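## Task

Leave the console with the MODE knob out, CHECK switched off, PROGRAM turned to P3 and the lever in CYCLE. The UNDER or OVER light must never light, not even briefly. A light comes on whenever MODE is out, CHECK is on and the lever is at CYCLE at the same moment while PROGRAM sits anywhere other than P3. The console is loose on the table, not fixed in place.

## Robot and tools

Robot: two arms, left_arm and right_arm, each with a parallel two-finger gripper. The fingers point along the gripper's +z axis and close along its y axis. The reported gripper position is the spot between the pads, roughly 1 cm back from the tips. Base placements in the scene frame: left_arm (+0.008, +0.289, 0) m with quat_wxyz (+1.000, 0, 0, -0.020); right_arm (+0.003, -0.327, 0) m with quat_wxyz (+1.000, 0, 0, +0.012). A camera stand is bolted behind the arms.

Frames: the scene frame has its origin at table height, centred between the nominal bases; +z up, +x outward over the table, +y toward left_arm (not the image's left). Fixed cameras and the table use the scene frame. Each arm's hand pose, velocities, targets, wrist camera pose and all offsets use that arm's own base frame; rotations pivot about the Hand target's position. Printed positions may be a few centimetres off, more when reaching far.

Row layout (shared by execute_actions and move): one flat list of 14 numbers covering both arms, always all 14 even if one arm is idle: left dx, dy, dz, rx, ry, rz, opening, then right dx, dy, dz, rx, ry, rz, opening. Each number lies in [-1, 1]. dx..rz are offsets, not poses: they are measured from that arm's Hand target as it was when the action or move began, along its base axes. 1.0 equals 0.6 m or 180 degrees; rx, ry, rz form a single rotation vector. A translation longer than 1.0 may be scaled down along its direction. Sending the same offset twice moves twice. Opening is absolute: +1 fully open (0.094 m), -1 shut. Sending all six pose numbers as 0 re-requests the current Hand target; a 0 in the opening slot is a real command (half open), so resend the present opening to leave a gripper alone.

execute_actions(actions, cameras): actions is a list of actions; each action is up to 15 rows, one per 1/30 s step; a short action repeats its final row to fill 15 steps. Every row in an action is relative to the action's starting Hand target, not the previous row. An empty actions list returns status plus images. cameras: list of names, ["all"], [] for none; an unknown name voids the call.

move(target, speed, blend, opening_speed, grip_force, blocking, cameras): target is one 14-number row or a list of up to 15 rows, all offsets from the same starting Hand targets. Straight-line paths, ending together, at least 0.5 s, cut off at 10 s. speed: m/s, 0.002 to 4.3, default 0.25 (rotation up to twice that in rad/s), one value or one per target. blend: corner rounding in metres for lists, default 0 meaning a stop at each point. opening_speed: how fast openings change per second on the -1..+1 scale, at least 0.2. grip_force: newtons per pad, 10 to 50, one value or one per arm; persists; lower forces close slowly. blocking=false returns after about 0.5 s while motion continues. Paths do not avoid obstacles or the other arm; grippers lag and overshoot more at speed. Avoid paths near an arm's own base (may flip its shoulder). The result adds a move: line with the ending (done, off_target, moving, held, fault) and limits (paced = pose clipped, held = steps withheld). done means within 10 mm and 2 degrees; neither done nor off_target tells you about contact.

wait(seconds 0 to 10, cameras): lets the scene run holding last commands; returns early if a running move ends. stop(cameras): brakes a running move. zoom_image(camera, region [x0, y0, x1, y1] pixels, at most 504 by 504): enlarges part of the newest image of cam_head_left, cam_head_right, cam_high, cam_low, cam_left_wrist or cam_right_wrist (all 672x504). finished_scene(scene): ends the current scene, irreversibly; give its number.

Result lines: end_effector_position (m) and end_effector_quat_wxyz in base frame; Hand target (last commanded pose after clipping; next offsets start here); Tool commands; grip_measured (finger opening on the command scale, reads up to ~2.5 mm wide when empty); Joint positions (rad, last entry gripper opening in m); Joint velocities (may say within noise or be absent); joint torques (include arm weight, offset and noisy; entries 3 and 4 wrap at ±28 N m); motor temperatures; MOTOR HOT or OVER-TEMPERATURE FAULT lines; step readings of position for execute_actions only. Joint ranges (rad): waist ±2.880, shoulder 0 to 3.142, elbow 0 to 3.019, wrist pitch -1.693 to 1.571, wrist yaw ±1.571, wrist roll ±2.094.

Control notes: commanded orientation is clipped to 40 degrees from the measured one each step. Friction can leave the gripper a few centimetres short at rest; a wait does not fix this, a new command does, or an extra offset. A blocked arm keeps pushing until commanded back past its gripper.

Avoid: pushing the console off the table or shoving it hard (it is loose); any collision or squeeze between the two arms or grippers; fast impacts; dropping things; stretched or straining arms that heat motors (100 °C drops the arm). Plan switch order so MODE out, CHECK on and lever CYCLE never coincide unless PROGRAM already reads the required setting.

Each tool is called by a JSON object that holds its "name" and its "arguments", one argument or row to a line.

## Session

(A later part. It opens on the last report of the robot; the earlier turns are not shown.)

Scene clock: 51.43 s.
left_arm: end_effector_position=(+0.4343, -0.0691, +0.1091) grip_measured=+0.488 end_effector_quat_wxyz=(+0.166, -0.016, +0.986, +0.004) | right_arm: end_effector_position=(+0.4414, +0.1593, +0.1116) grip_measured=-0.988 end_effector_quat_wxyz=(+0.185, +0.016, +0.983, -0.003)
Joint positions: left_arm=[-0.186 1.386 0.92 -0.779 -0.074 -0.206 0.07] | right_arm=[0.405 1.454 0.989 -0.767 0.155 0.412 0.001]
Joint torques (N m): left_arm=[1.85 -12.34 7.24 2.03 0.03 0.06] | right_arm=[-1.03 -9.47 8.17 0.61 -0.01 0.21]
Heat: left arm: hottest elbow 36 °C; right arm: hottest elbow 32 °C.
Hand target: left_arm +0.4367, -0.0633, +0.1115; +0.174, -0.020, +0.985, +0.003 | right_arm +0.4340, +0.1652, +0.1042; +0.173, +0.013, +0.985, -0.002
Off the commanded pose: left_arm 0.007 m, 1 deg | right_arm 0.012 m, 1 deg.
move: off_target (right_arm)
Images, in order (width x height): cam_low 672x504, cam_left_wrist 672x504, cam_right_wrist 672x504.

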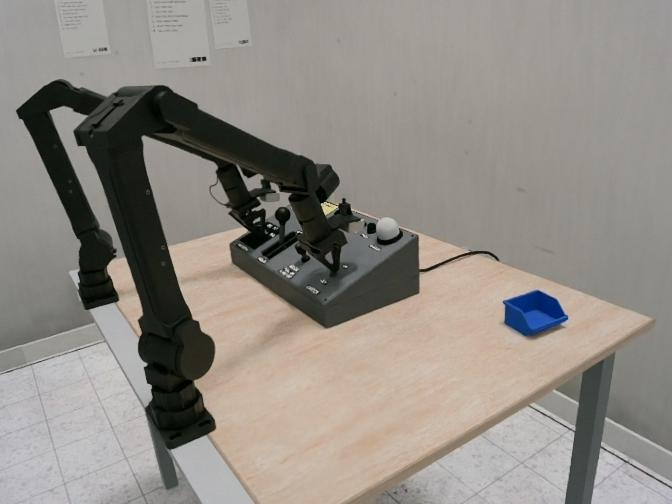

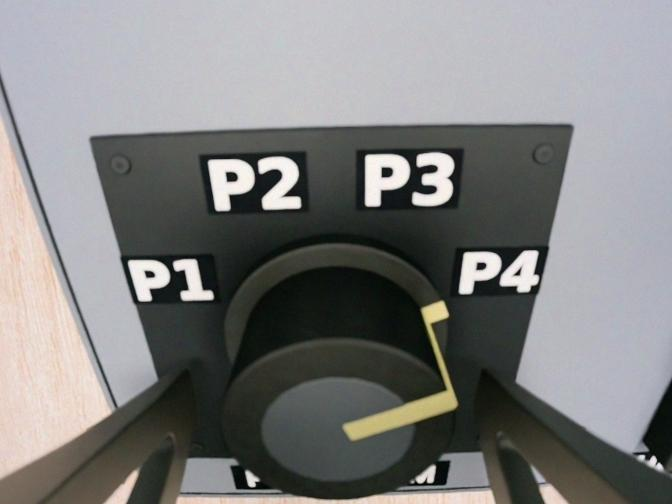

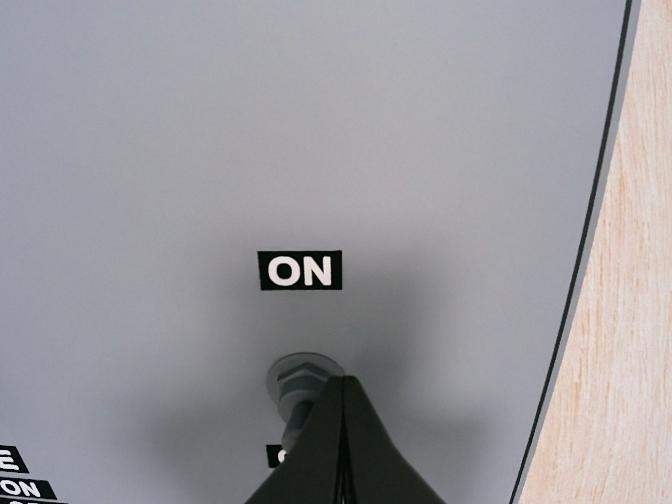

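{"name": "move", "arguments": {
  "target": [0.02,0,0.0167,0,0,0,0.49,0.0533,0.0117,0.0233,0,0,0,-1],
  "speed": 0.06,
  "cameras": ["cam_left_wrist","cam_right_wrist","cam_low"]
}}

Scene clock: 54.73 s.
left_arm: end_effector_position=(+0.4337, -0.0669, +0.1088) grip_measured=+0.488 end_effector_quat_wxyz=(+0.164, -0.016, +0.986, +0.005) | right_arm: end_effector_position=(+0.4488, +0.1580, +0.1093) grip_measured=-0.988 end_effector_quat_wxyz=(+0.163, +0.019, +0.986, -0.014)
Joint positions: left_arm=[-0.181 1.386 0.92 -0.782 -0.072 -0.201 0.07] | right_arm=[0.396 1.497 1.041 -0.823 0.155 0.412 0.001]
Joint torques (N m): left_arm=[1.73 -11.05 10.56 0.91 0 0.02] | right_arm=[-1.38 -8.29 12.19 0.55 -0.29 0.03]
Heat: left arm: hottest elbow 36 °C; right arm: hottest elbow 32 °C.
Hand target: left_arm +0.4486, -0.0634, +0.1215; +0.174, -0.020, +0.985, +0.003 | right_arm +0.4660, +0.1722, +0.1182; +0.173, +0.013, +0.985, -0.002
Off the commanded pose: left_arm 0.020 m, 1 deg | right_arm 0.024 m, 2 deg.
move: off_target (left_arm, right_arm)
Images, in order (width x height): cam_low 672x504, cam_left_wrist 672x504, cam_right_wrist 672x504.

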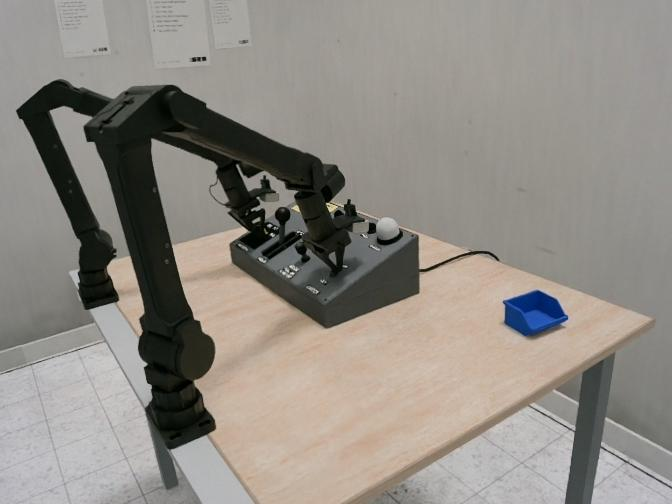

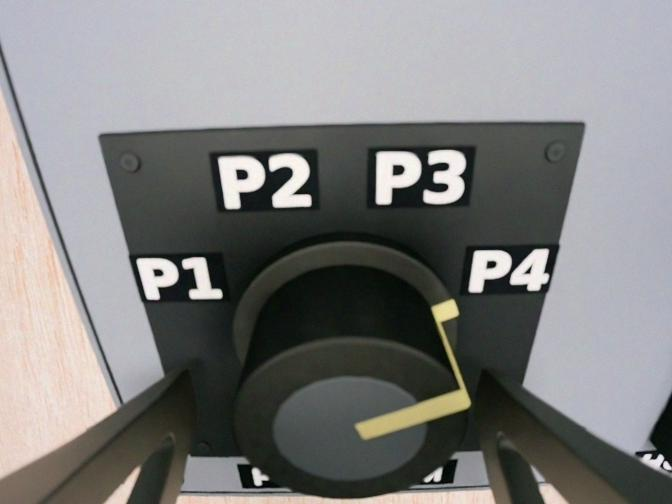

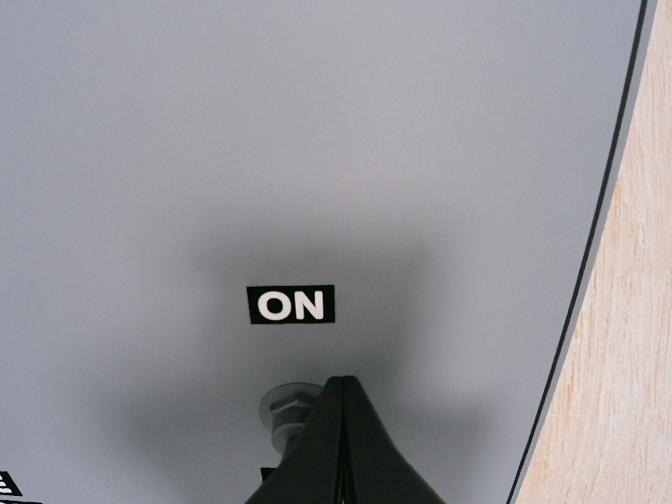

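{"name": "move", "arguments": {
  "target": [
    [0.02,-0.0225,0.0167,0,0,0,0.49,-0.0317,-0.0203,0.1197,0,0,0,-1],
    [0.02,-0.0225,0.0167,0,0,0,0.49,-0.065,-0.0062,0.1247,-0.1704,0.0042,0.4705,0.17]
  ],
  "speed": [0.1, 0.25],
  "cameras": ["cam_low","cam_left_wrist","cam_right_wrist"]
}}

Scene clock: 64.23 s.
left_arm: end_effector_position=(+0.4474, -0.0691, +0.1240) grip_measured=+0.488 end_effector_quat_wxyz=(+0.170, -0.022, +0.985, +0.003) | right_arm: end_effector_position=(+0.4268, +0.1646, +0.1804) grip_measured=+0.168 end_effector_quat_wxyz=(-0.113, +0.682, -0.713, +0.120)
Joint positions: left_arm=[-0.181 1.398 0.973 -0.813 -0.074 -0.213 0.07] | right_arm=[0.426 1.379 1.115 -1.012 0.151 -1.123 0.055]
Joint torques (N m): left_arm=[-0.62 -10.64 10.81 0.98 -0.21 -0.08] | right_arm=[-0.44 -11.63 10.32 -0.06 0.06 -0.06]
Heat: left arm: hottest elbow 36 °C; right arm: hottest elbow 33 °C.
Hand target: left_arm +0.4606, -0.0769, +0.1315; +0.174, -0.020, +0.985, +0.003 | right_arm +0.4270, +0.1685, +0.1929; -0.121, +0.687, -0.705, +0.124
Off the commanded pose: left_arm 0.017 m, 1 deg | right_arm 0.013 m, 1 deg.
move: off_target (left_arm, right_arm); target 2's new opening was sent with right_arm's hand 0.013 m and 2 deg from that target
Images, in order (width x height): cam_low 672x504, cam_left_wrist 672x504, cam_right_wrist 672x504.

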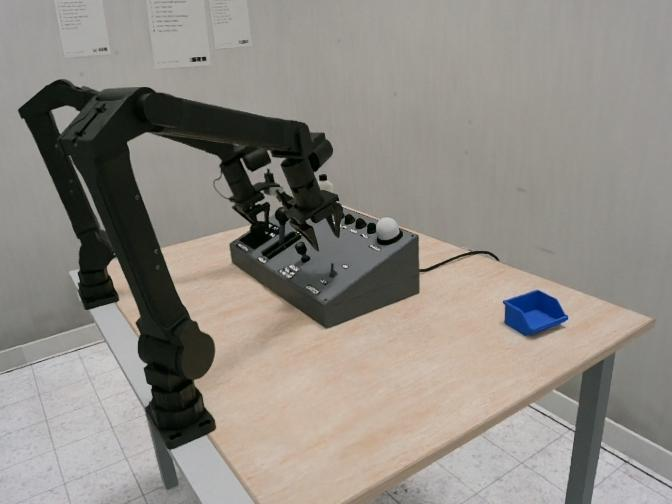

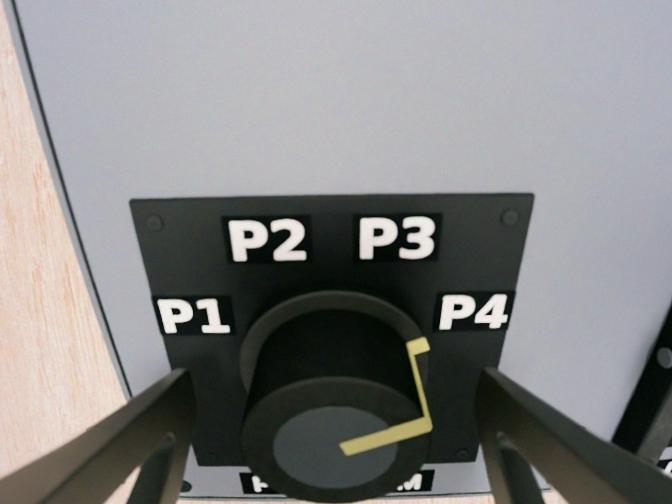

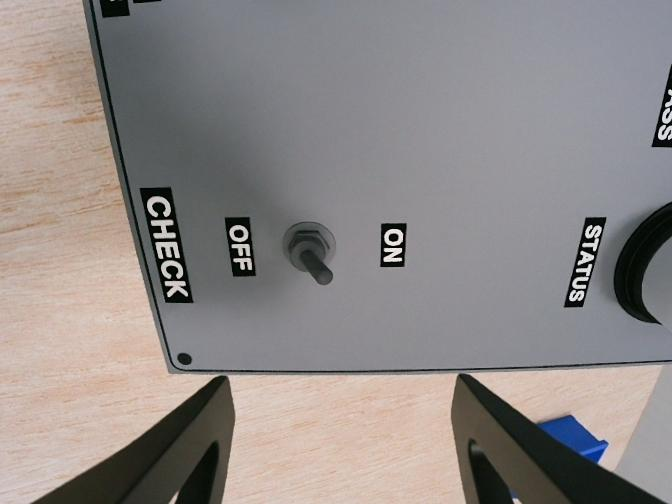

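{"name": "move", "arguments": {
  "target": [-0.0285,0,-0.019,0,0,0,0.49,0.0067,-0.0017,-0.0967,0,0,0,0.17],
  "speed": 0.1,
  "cameras": ["cam_low","cam_left_wrist","cam_right_wrist"]
}}

Scene clock: 67.50 s.
left_arm: end_effector_position=(+0.4428, -0.0706, +0.1184) grip_measured=+0.488 end_effector_quat_wxyz=(+0.166, -0.023, +0.986, +0.004) | right_arm: end_effector_position=(+0.4276, +0.1649, +0.1389) grip_measured=+0.168 end_effector_quat_wxyz=(-0.120, +0.683, -0.710, +0.123)
Joint positions: left_arm=[-0.187 1.398 0.959 -0.807 -0.077 -0.22 0.07] | right_arm=[0.426 1.408 1.026 -0.877 0.151 -1.129 0.055]
Joint torques (N m): left_arm=[-1.14 -13.1 7.43 1.92 -0.2 -0.12] | right_arm=[-2.26 -9 8.85 1.16 0.04 -0.08]
Heat: left arm: hottest elbow 37 °C; right arm: hottest elbow 33 °C.
Hand target: left_arm +0.4435, -0.0769, +0.1202; +0.174, -0.020, +0.985, +0.003 | right_arm +0.4311, +0.1675, +0.1350; -0.121, +0.687, -0.705, +0.124
Off the commanded pose: left_arm 0.007 m, 1 deg | right_arm 0.006 m, 1 deg.
move: done
Images, in order (width x height): cam_low 672x504, cam_left_wrist 672x504, cam_right_wrist 672x504.

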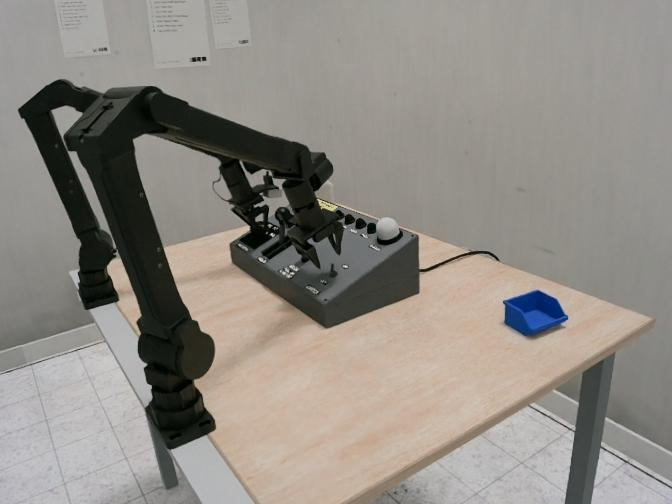

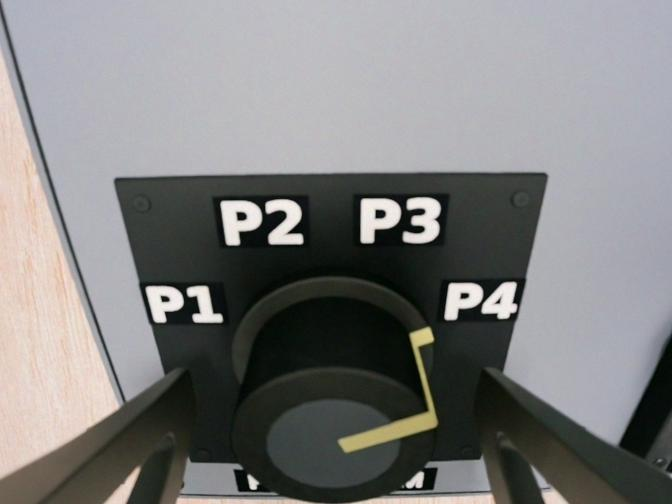

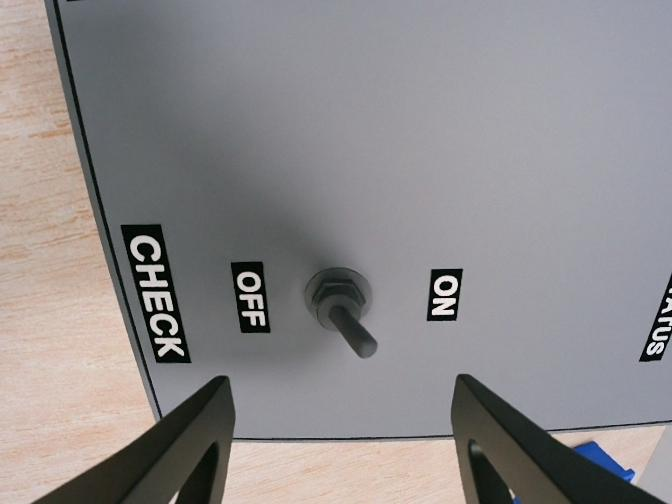

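{"name": "move", "arguments": {
  "target": [0,0,0,0,0,0,-0.3,0.0,0.0033,-0.0483,0,0,0,0.17],
  "speed": 0.1,
  "grip_force": [30, 25],
  "cameras": ["cam_low","cam_left_wrist","cam_right_wrist"]
}}

Scene clock: 82.97 s.
left_arm: end_effector_position=(+0.4429, -0.0703, +0.1184) grip_measured=-0.067 end_effector_quat_wxyz=(+0.166, -0.023, +0.986, +0.005) | right_arm: end_effector_position=(+0.4286, +0.1654, +0.1104) grip_measured=+0.168 end_effector_quat_wxyz=(-0.120, +0.683, -0.710, +0.123)
Joint positions: left_arm=[-0.187 1.398 0.959 -0.807 -0.078 -0.221 0.044] | right_arm=[0.426 1.443 0.981 -0.796 0.151 -1.129 0.055]
Joint torques (N m): left_arm=[-1.32 -12.92 7.35 1.98 -0.15 -0.11] | right_arm=[-2.55 -9.52 8.43 1.1 0.07 -0.05]
Heat: left arm: hottest elbow 35 °C; right arm: hottest elbow 32 °C.
Hand target: left_arm +0.4435, -0.0769, +0.1202; +0.174, -0.020, +0.985, +0.003 | right_arm +0.4310, +0.1695, +0.1060; -0.121, +0.687, -0.705, +0.124
Off the commanded pose: left_arm 0.007 m, 1 deg | right_arm 0.006 m, 1 deg.
grip_force (N): 30, 25
move: done
Images, in order (width x height): cam_low 672x504, cam_left_wrist 672x504, cam_right_wrist 672x504.

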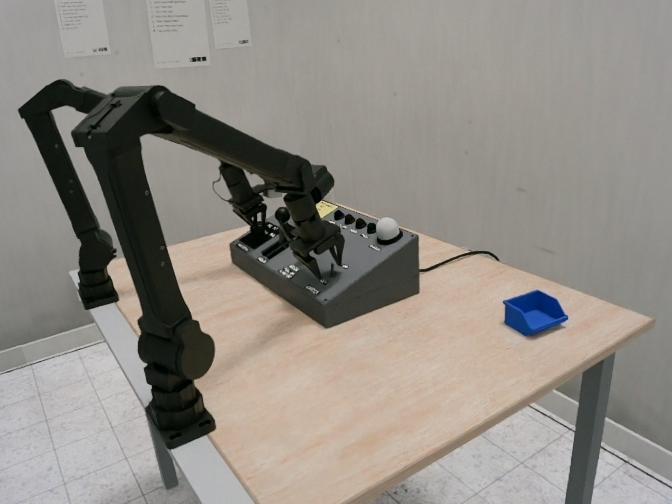

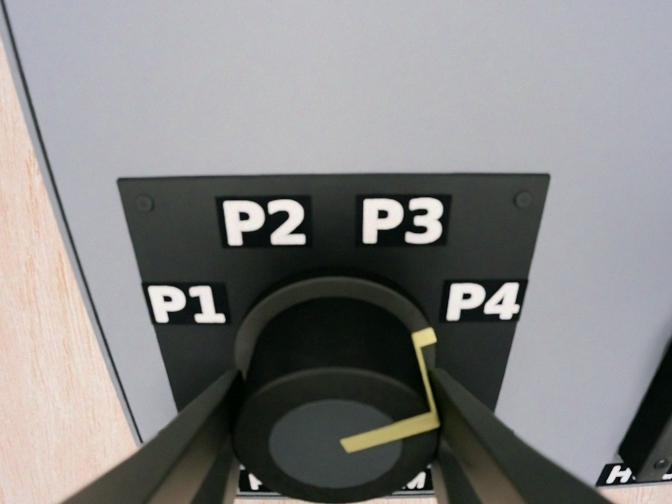

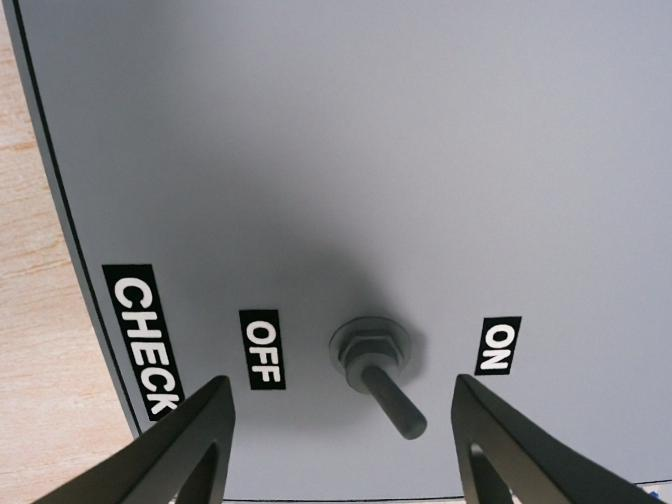

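{"name": "move", "arguments": {
  "target": [0,0,0,-0.085,-0.0034,0.2468,-0.3,0,0,0,0,0,0,-0.787],
  "speed": 0.25,
  "cameras": ["cam_low","cam_left_wrist","cam_right_wrist"]
}}

Scene clock: 87.57 s.
left_arm: end_effector_position=(+0.4426, -0.0691, +0.1183) grip_measured=-0.068 end_effector_quat_wxyz=(+0.156, -0.414, +0.895, -0.058) | right_arm: end_effector_position=(+0.4362, +0.1655, +0.1136) grip_measured=-0.782 end_effector_quat_wxyz=(-0.133, +0.678, -0.710, +0.133)
Joint positions: left_arm=[-0.187 1.397 0.958 -0.807 -0.086 -1.039 0.044] | right_arm=[0.424 1.442 0.981 -0.765 0.161 -1.129 0.01]
Joint torques (N m): left_arm=[-1.55 -12.28 7.91 1.55 -0.44 -0.13] | right_arm=[-1.96 -9.23 8.7 -0.08 -0.33 -0.05]
Heat: left arm: hottest elbow 35 °C; right arm: hottest elbow 32 °C.
Hand target: left_arm +0.4435, -0.0769, +0.1202; +0.161, -0.412, +0.895, -0.060 | right_arm +0.4310, +0.1695, +0.1060; -0.121, +0.687, -0.705, +0.124
Off the commanded pose: left_arm 0.008 m, 1 deg | right_arm 0.010 m, 2 deg.
grip_force (N): 30, 25
move: done
Images, in order (width x height): cam_low 672x504, cam_left_wrist 672x504, cam_right_wrist 672x504.

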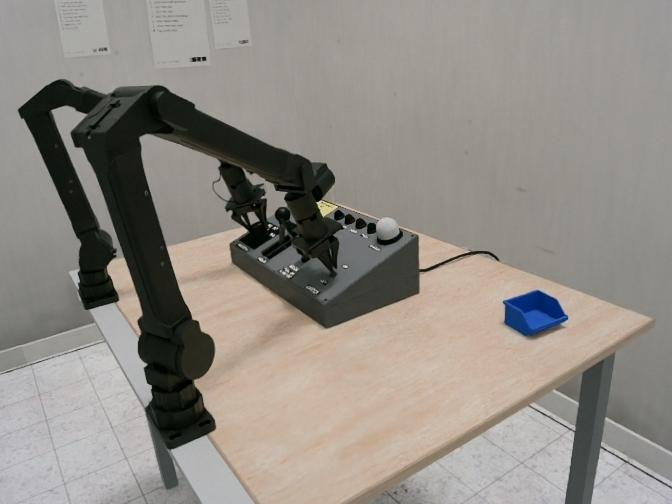

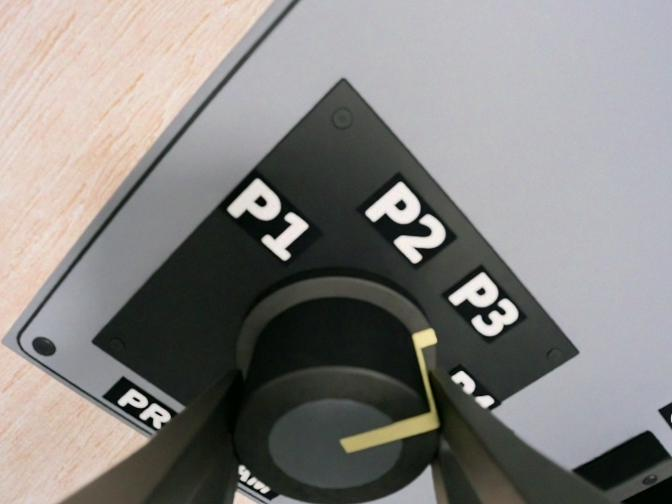

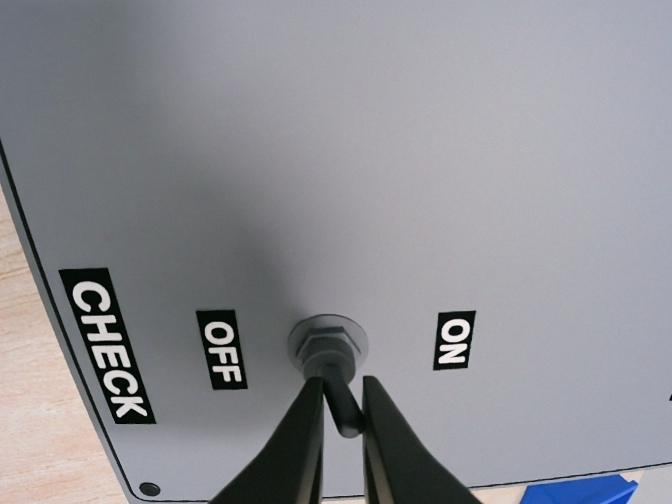

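{"name": "move", "arguments": {
  "target": [0,0,0,0,0,0,0.49,-0.02,0,-0.007,0,0,0,-0.787],
  "speed": 0.05,
  "cameras": ["cam_left_wrist","cam_right_wrist"]
}}

Scene clock: 90.27 s.
left_arm: end_effector_position=(+0.4424, -0.0706, +0.1184) grip_measured=+0.488 end_effector_quat_wxyz=(+0.157, -0.415, +0.894, -0.057) | right_arm: end_effector_position=(+0.4348, +0.1653, +0.1139) grip_measured=-0.783 end_effector_quat_wxyz=(-0.135, +0.678, -0.710, +0.134)
Joint positions: left_arm=[-0.192 1.397 0.958 -0.807 -0.091 -1.046 0.07] | right_arm=[0.424 1.436 0.975 -0.761 0.161 -1.129 0.01]
Joint torques (N m): left_arm=[-0.85 -12.34 7.98 1.68 -0.27 -0.09] | right_arm=[-1.38 -10.99 6.22 0.28 -0.19 0.1]
Heat: left arm: hottest elbow 35 °C; right arm: hottest elbow 32 °C.
Hand target: left_arm +0.4435, -0.0769, +0.1202; +0.161, -0.412, +0.895, -0.060 | right_arm +0.4190, +0.1696, +0.1018; -0.121, +0.687, -0.705, +0.124
Off the commanded pose: left_arm 0.007 m, 1 deg | right_arm 0.020 m, 2 deg.
grip_force (N): 30, 25
move: off_target (right_arm)
Images, in order (width x height): cam_left_wrist 672x504, cam_right_wrist 672x504.

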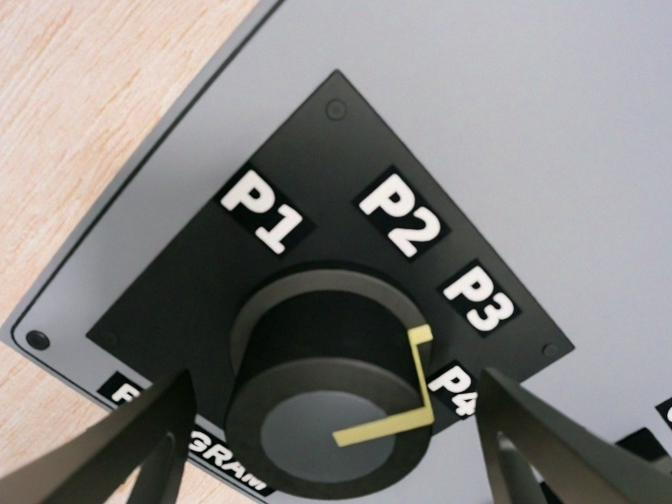

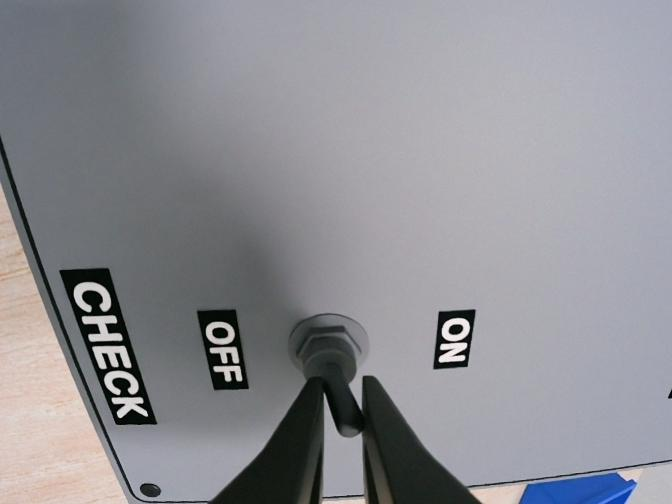

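{"name": "move", "arguments": {
  "target": [
    [-0.0434,0,0.126,0,0,0,0.49,-0.0125,0,-0.0043,0,0,0,-0.787],
    [-0.09,0.01,0.16,0.085,0.0034,-0.2468,0.49,-0.025,0,-0.0087,0,0,0,-0.787]
  ],
  "speed": [0.1,0.15],
  "blend": [0.02,0],
  "cameras": ["cam_left_wrist","cam_right_wrist"]
}}

Scene clock: 95.00 s.
left_arm: end_effector_position=(+0.3871, -0.0658, +0.2043) grip_measured=+0.488 end_effector_quat_wxyz=(+0.166, -0.028, +0.986, +0.007) | right_arm: end_effector_position=(+0.4267, +0.1657, +0.1117) grip_measured=-0.784 end_effector_quat_wxyz=(-0.141, +0.677, -0.708, +0.140)
Joint positions: left_arm=[-0.206 1.174 0.998 -1.073 -0.089 -0.249 0.07] | right_arm=[0.436 1.413 0.94 -0.734 0.171 -1.121 0.01]
Joint torques (N m): left_arm=[-0.67 -9.93 9.98 0.83 0.02 0.05] | right_arm=[-0.62 -10.11 5.46 -0.09 -0.32 0.19]
Heat: left arm: hottest elbow 36 °C; right arm: hottest elbow 32 °C.
Hand target: left_arm +0.3895, -0.0709, +0.2161; +0.174, -0.020, +0.985, +0.003 | right_arm +0.4041, +0.1695, +0.0967; -0.121, +0.687, -0.705, +0.124
Off the commanded pose: left_arm 0.013 m, 1 deg | right_arm 0.028 m, 3 deg.
grip_force (N): 30, 25
move: off_target (left_arm, right_arm)
Images, in order (width x height): cam_left_wrist 672x504, cam_right_wrist 672x504.

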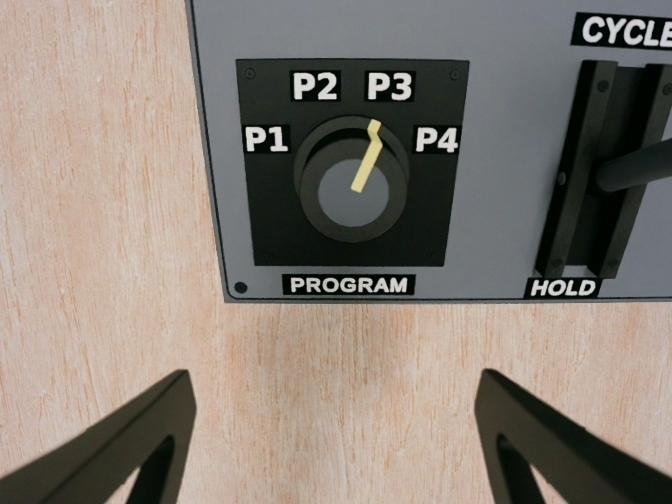

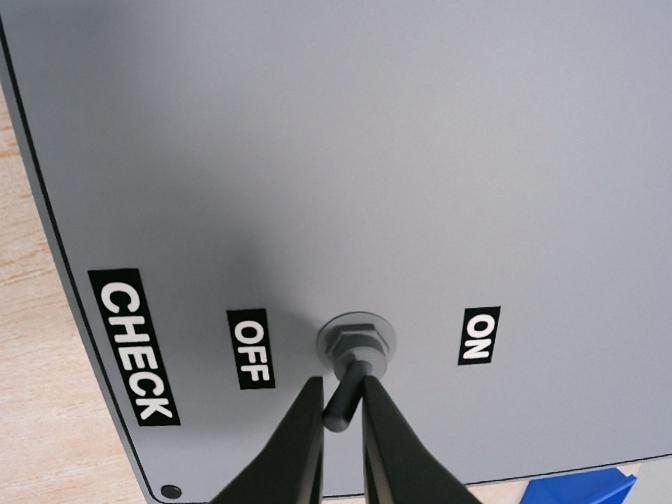

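{"name": "move", "arguments": {
  "target": [
    [0,0,0,0,0,0,0.49,0.0377,0,0.025,0,0,0,0.17],
    [0,0,0,0,0,0,0.49,-0.0057,0,0.151,0,0,0,0.17],
    [0,0,0,0,0,0,0.49,0.0382,0.2058,0.1555,0.1704,-0.0042,-0.4705,0.17]
  ],
  "speed": [0.1,0.15,0.25],
  "blend": [0,0.03,0],
  "cameras": ["all"]
}}

Scene clock: 103.17 s.
left_arm: end_effector_position=(+0.3871, -0.0658, +0.2043) grip_measured=+0.488 end_effector_quat_wxyz=(+0.166, -0.028, +0.986, +0.007) | right_arm: end_effector_position=(+0.4161, +0.2806, +0.1783) grip_measured=+0.169 end_effector_quat_wxyz=(+0.165, +0.009, +0.986, -0.009)
Joint positions: left_arm=[-0.206 1.174 0.998 -1.073 -0.089 -0.249 0.07] | right_arm=[0.67 1.52 1.262 -1.061 0.22 0.66 0.055]
Joint torques (N m): left_arm=[-1.32 -9.76 9.95 0.72 0.01 0.04] | right_arm=[-0.73 -11.28 13.12 0.14 0.32 0.08]
Heat: left arm: hottest elbow 36 °C; right arm: hottest elbow 32 °C.
Hand target: left_arm +0.3895, -0.0709, +0.2161; +0.174, -0.020, +0.985, +0.003 | right_arm +0.4269, +0.2930, +0.1897; +0.173, +0.013, +0.985, -0.003
Off the commanded pose: left_arm 0.013 m, 1 deg | right_arm 0.020 m, 1 deg.
grip_force (N): 30, 25
move: off_target (left_arm, right_arm)

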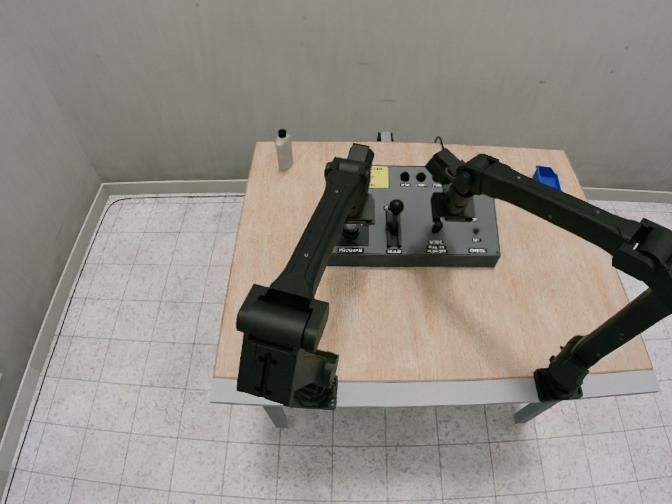

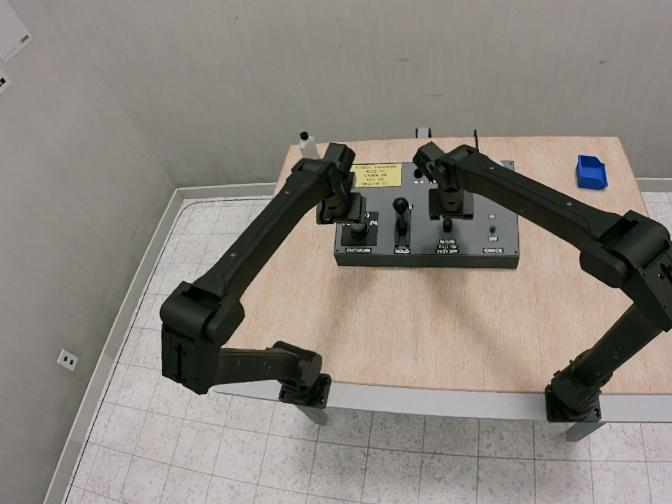

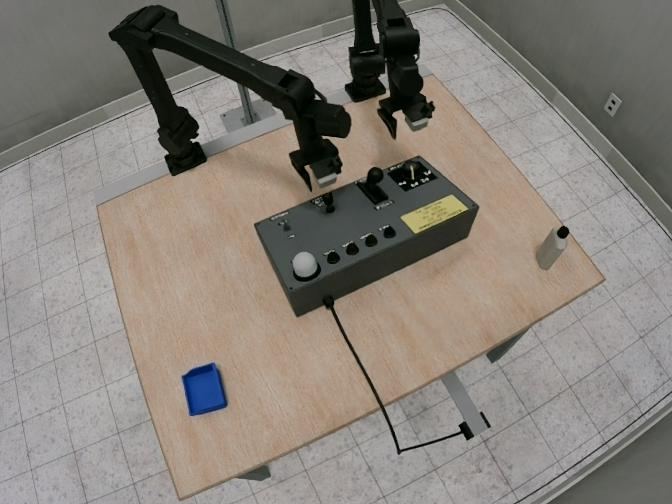

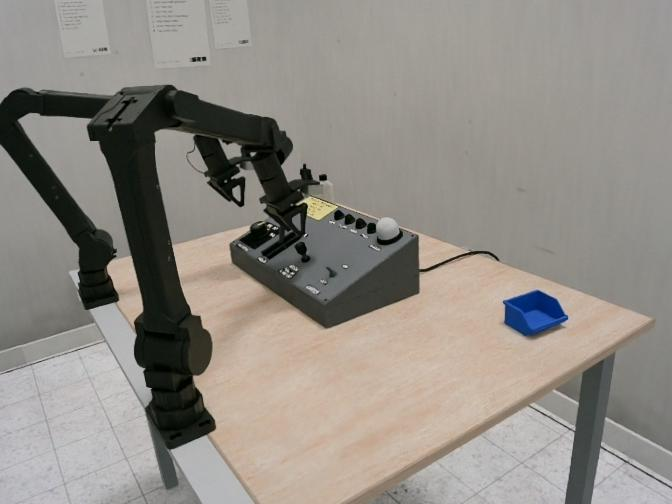

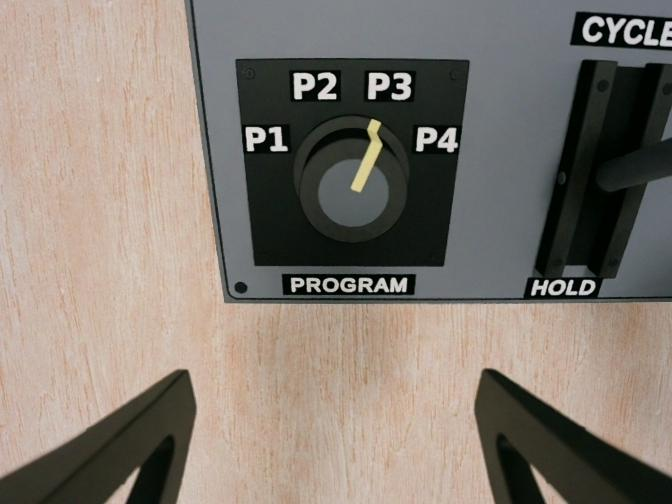

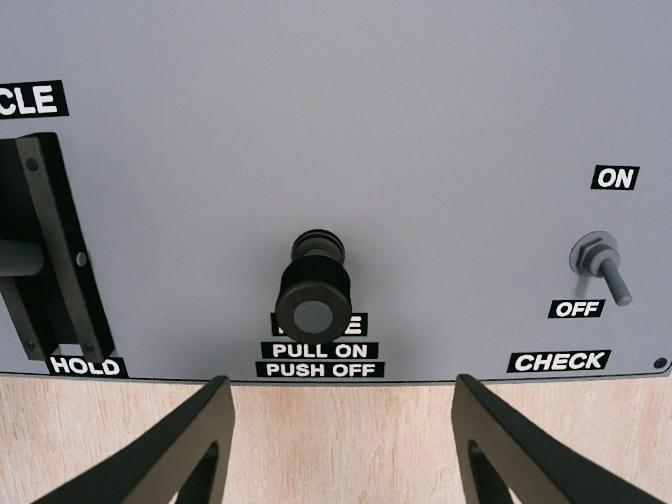

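{"name": "zoom_image", "arguments": {
  "camera": "cam_right_wrist",
  "region": [480, 130, 672, 390]
}}

{"name": "zoom_image", "arguments": {
  "camera": "cam_low",
  "region": [220, 190, 430, 330]
}}

{"name": "zoom_image", "arguments": {
  "camera": "cam_head_right",
  "region": [325, 155, 525, 275]
}}

{"name": "zoom_image", "arguments": {
  "camera": "cam_high",
  "region": [250, 140, 490, 320]
}}

Scaled by 1.938 from the camera's 672x504 image, which has a finer 960x720 frame.

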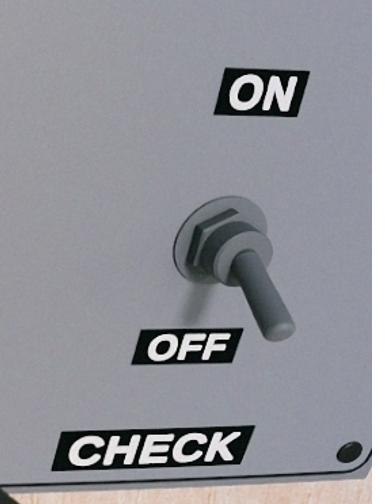

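Scaled by 2.400 from the camera's 672x504 image, which has a finer 960x720 frame.

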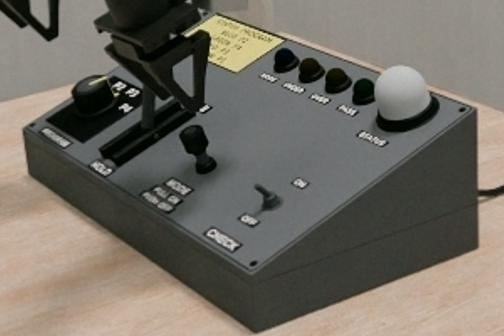

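Scaled by 2.520 from the camera's 672x504 image, which has a finer 960x720 frame.

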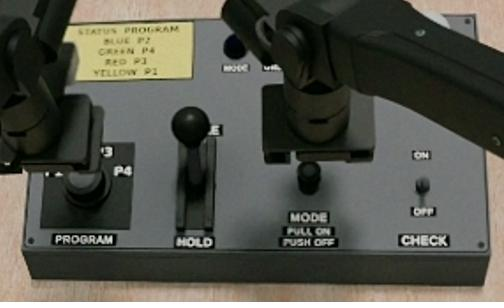

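Scaled by 2.100 from the camera's 672x504 image, which has a finer 960x720 frame.

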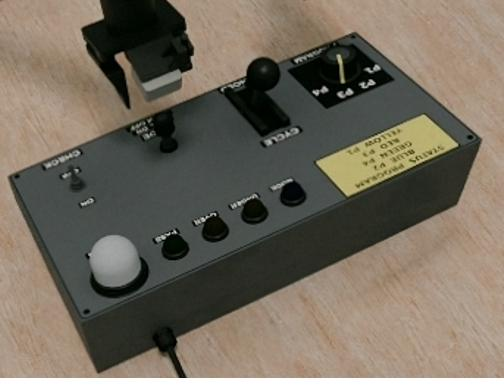

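{"name": "move", "arguments": {
  "target": [0,0,0,0,0,0,0.49,0.001,0.0117,-0.09,0,0,0,0.17],
  "speed": 0.12,
  "cameras": ["cam_right_wrist", "cam_low"]
}}

Scene clock: 106.70 s.
left_arm: end_effector_position=(+0.3871, -0.0658, +0.2043) grip_measured=+0.488 end_effector_quat_wxyz=(+0.166, -0.028, +0.986, +0.007) | right_arm: end_effector_position=(+0.4259, +0.2942, +0.1400) grip_measured=+0.169 end_effector_quat_wxyz=(+0.171, +0.010, +0.985, -0.005)
Joint positions: left_arm=[-0.206 1.174 0.998 -1.073 -0.089 -0.249 0.07] | right_arm=[0.68 1.584 1.228 -0.952 0.223 0.671 0.055]
Joint torques (N m): left_arm=[-0.91 -9.76 9.88 0.87 0.04 0.04] | right_arm=[-1.96 -12.04 8.7 1.14 0.29 0.11]
Heat: left arm: hottest elbow 36 °C; right arm: hottest elbow 32 °C.
Hand target: left_arm +0.3895, -0.0709, +0.2161; +0.174, -0.020, +0.985, +0.003 | right_arm +0.4275, +0.3000, +0.1357; +0.173, +0.013, +0.985, -0.002
Off the commanded pose: left_arm 0.013 m, 1 deg | right_arm 0.007 m, 0 deg.
grip_force (N): 30, 25
move: off_target (left_arm)
Images, in order (width x height): cam_low 672x504, cam_right_wrist 672x504.

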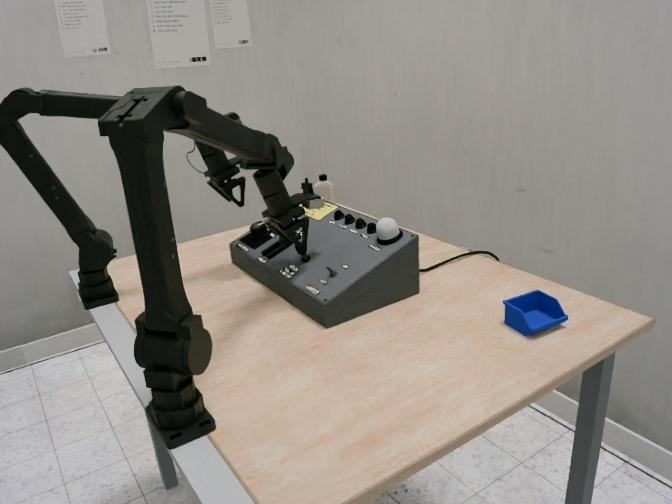

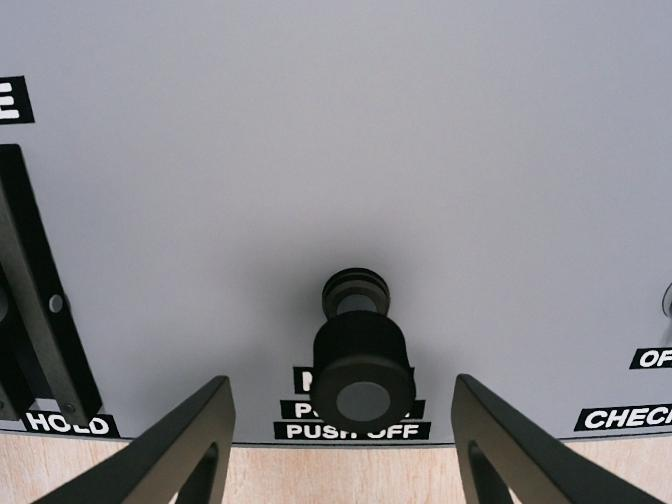

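{"name": "move", "arguments": {
  "target": [0,0,0,0,0,0,0.49,0.0133,-0.0267,-0.0483,0,0,0,0.17],
  "speed": 0.08,
  "cameras": ["cam_right_wrist", "cam_low"]
}}

Scene clock: 108.40 s.
left_arm: end_effector_position=(+0.3871, -0.0658, +0.2043) grip_measured=+0.488 end_effector_quat_wxyz=(+0.166, -0.028, +0.986, +0.007) | right_arm: end_effector_position=(+0.4315, +0.2840, +0.1146) grip_measured=+0.169 end_effector_quat_wxyz=(+0.175, +0.017, +0.984, -0.001)
Joint positions: left_arm=[-0.206 1.174 0.998 -1.073 -0.089 -0.249 0.07] | right_arm=[0.656 1.599 1.173 -0.866 0.218 0.66 0.055]
Joint torques (N m): left_arm=[-0.15 -9.7 10.09 0.98 0.01 0.04] | right_arm=[-2.9 -11.75 8.55 1.17 0.23 -0.07]
Heat: left arm: hottest elbow 36 °C; right arm: hottest elbow 32 °C.
Hand target: left_arm +0.3895, -0.0709, +0.2161; +0.174, -0.020, +0.985, +0.003 | right_arm +0.4355, +0.2840, +0.1069; +0.173, +0.013, +0.985, -0.002
Off the commanded pose: left_arm 0.013 m, 1 deg | right_arm 0.009 m, 1 deg.
grip_force (N): 30, 25
move: off_target (left_arm)
Images, in order (width x height): cam_low 672x504, cam_right_wrist 672x504.

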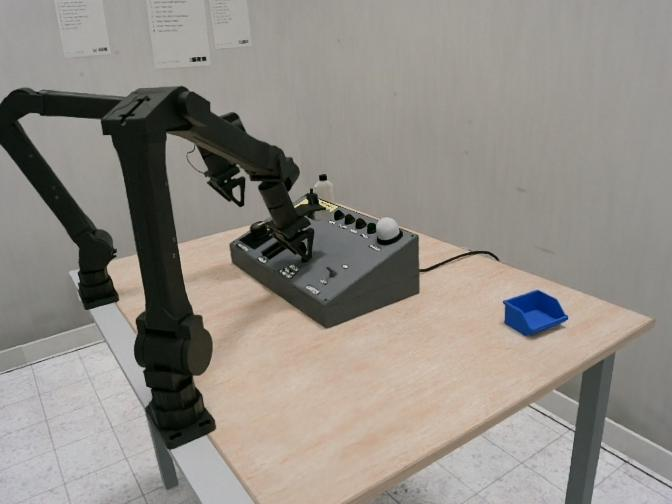

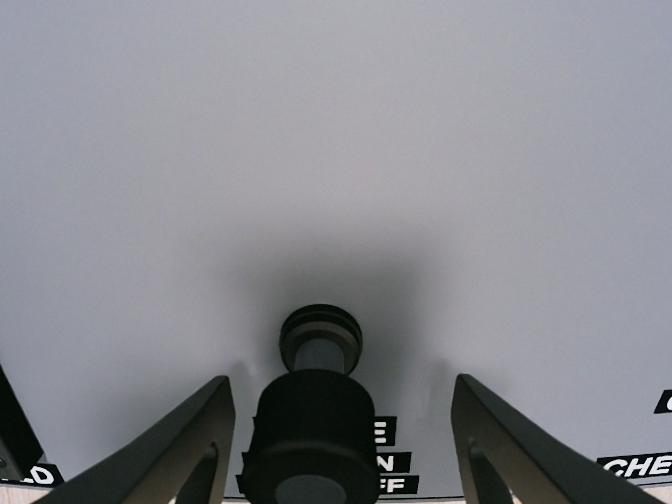

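{"name": "move", "arguments": {
  "target": [0,0,0,0,0,0,0.49,0,0.0192,-0.003,0,0,0,0.17],
  "speed": 0.08,
  "cameras": ["cam_right_wrist"]
}}

Scene clock: 109.90 s.
left_arm: end_effector_position=(+0.3871, -0.0658, +0.2043) grip_measured=+0.488 end_effector_quat_wxyz=(+0.166, -0.028, +0.986, +0.007) | right_arm: end_effector_position=(+0.4294, +0.2865, +0.1058) grip_measured=+0.169 end_effector_quat_wxyz=(+0.168, +0.013, +0.986, -0.006)
Joint positions: left_arm=[-0.206 1.174 0.998 -1.073 -0.089 -0.249 0.07] | right_arm=[0.662 1.617 1.173 -0.866 0.218 0.66 0.055]
Joint torques (N m): left_arm=[-0.85 -9.52 9.94 0.85 0.01 0.06] | right_arm=[-1.44 -11.52 10.1 1.03 0.24 0.08]
Heat: left arm: hottest elbow 36 °C; right arm: hottest elbow 32 °C.
Hand target: left_arm +0.3895, -0.0709, +0.2161; +0.174, -0.020, +0.985, +0.003 | right_arm +0.4355, +0.2955, +0.1050; +0.173, +0.013, +0.985, -0.002
Off the commanded pose: left_arm 0.013 m, 1 deg | right_arm 0.011 m, 1 deg.
grip_force (N): 30, 25
move: off_target (left_arm, right_arm)
Images, in order (width x height): cam_right_wrist 672x504.

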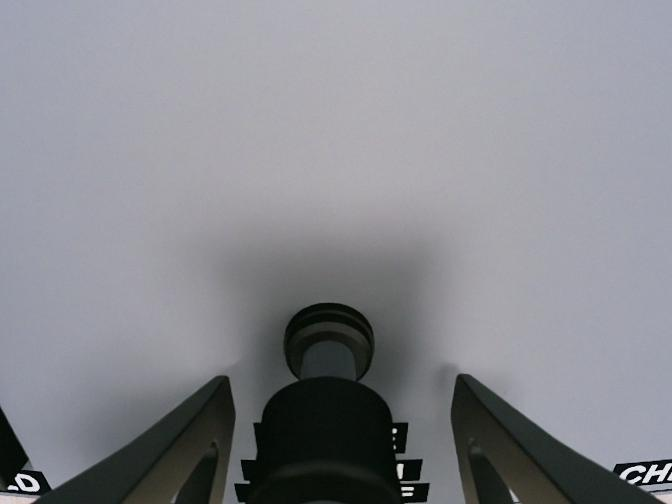

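{"name": "move", "arguments": {
  "target": [0,0,0,0,0,0,0.49,0,0,0,0,0,0,-0.75],
  "speed": 0.08,
  "cameras": ["cam_right_wrist"]
}}

Scene clock: 112.73 s.
left_arm: end_effector_position=(+0.3871, -0.0658, +0.2043) grip_measured=+0.488 end_effector_quat_wxyz=(+0.166, -0.028, +0.986, +0.007) | right_arm: end_effector_position=(+0.4291, +0.2874, +0.1058) grip_measured=-0.471 end_effector_quat_wxyz=(+0.169, +0.012, +0.986, -0.006)
Joint positions: left_arm=[-0.206 1.174 0.998 -1.073 -0.089 -0.249 0.07] | right_arm=[0.664 1.617 1.173 -0.865 0.219 0.66 0.025]
Joint torques (N m): left_arm=[-0.38 -9.7 9.91 0.84 0 0.06] | right_arm=[-1.79 -11.52 10 0.88 0.3 0.11]
Heat: left arm: hottest elbow 36 °C; right arm: hottest elbow 32 °C.
Hand target: left_arm +0.3895, -0.0709, +0.2161; +0.174, -0.020, +0.985, +0.003 | right_arm +0.4356, +0.2955, +0.1050; +0.173, +0.013, +0.985, -0.002
Off the commanded pose: left_arm 0.013 m, 1 deg | right_arm 0.010 m, 1 deg.
grip_force (N): 30, 25
move: off_target (left_arm)
Images, in order (width x height): cam_right_wrist 672x504.

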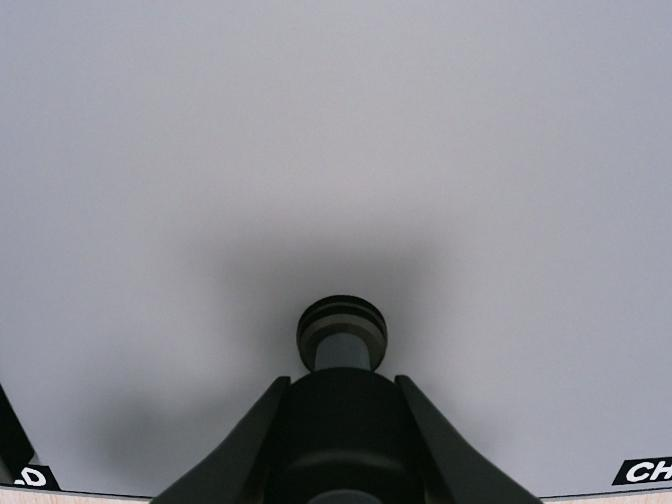

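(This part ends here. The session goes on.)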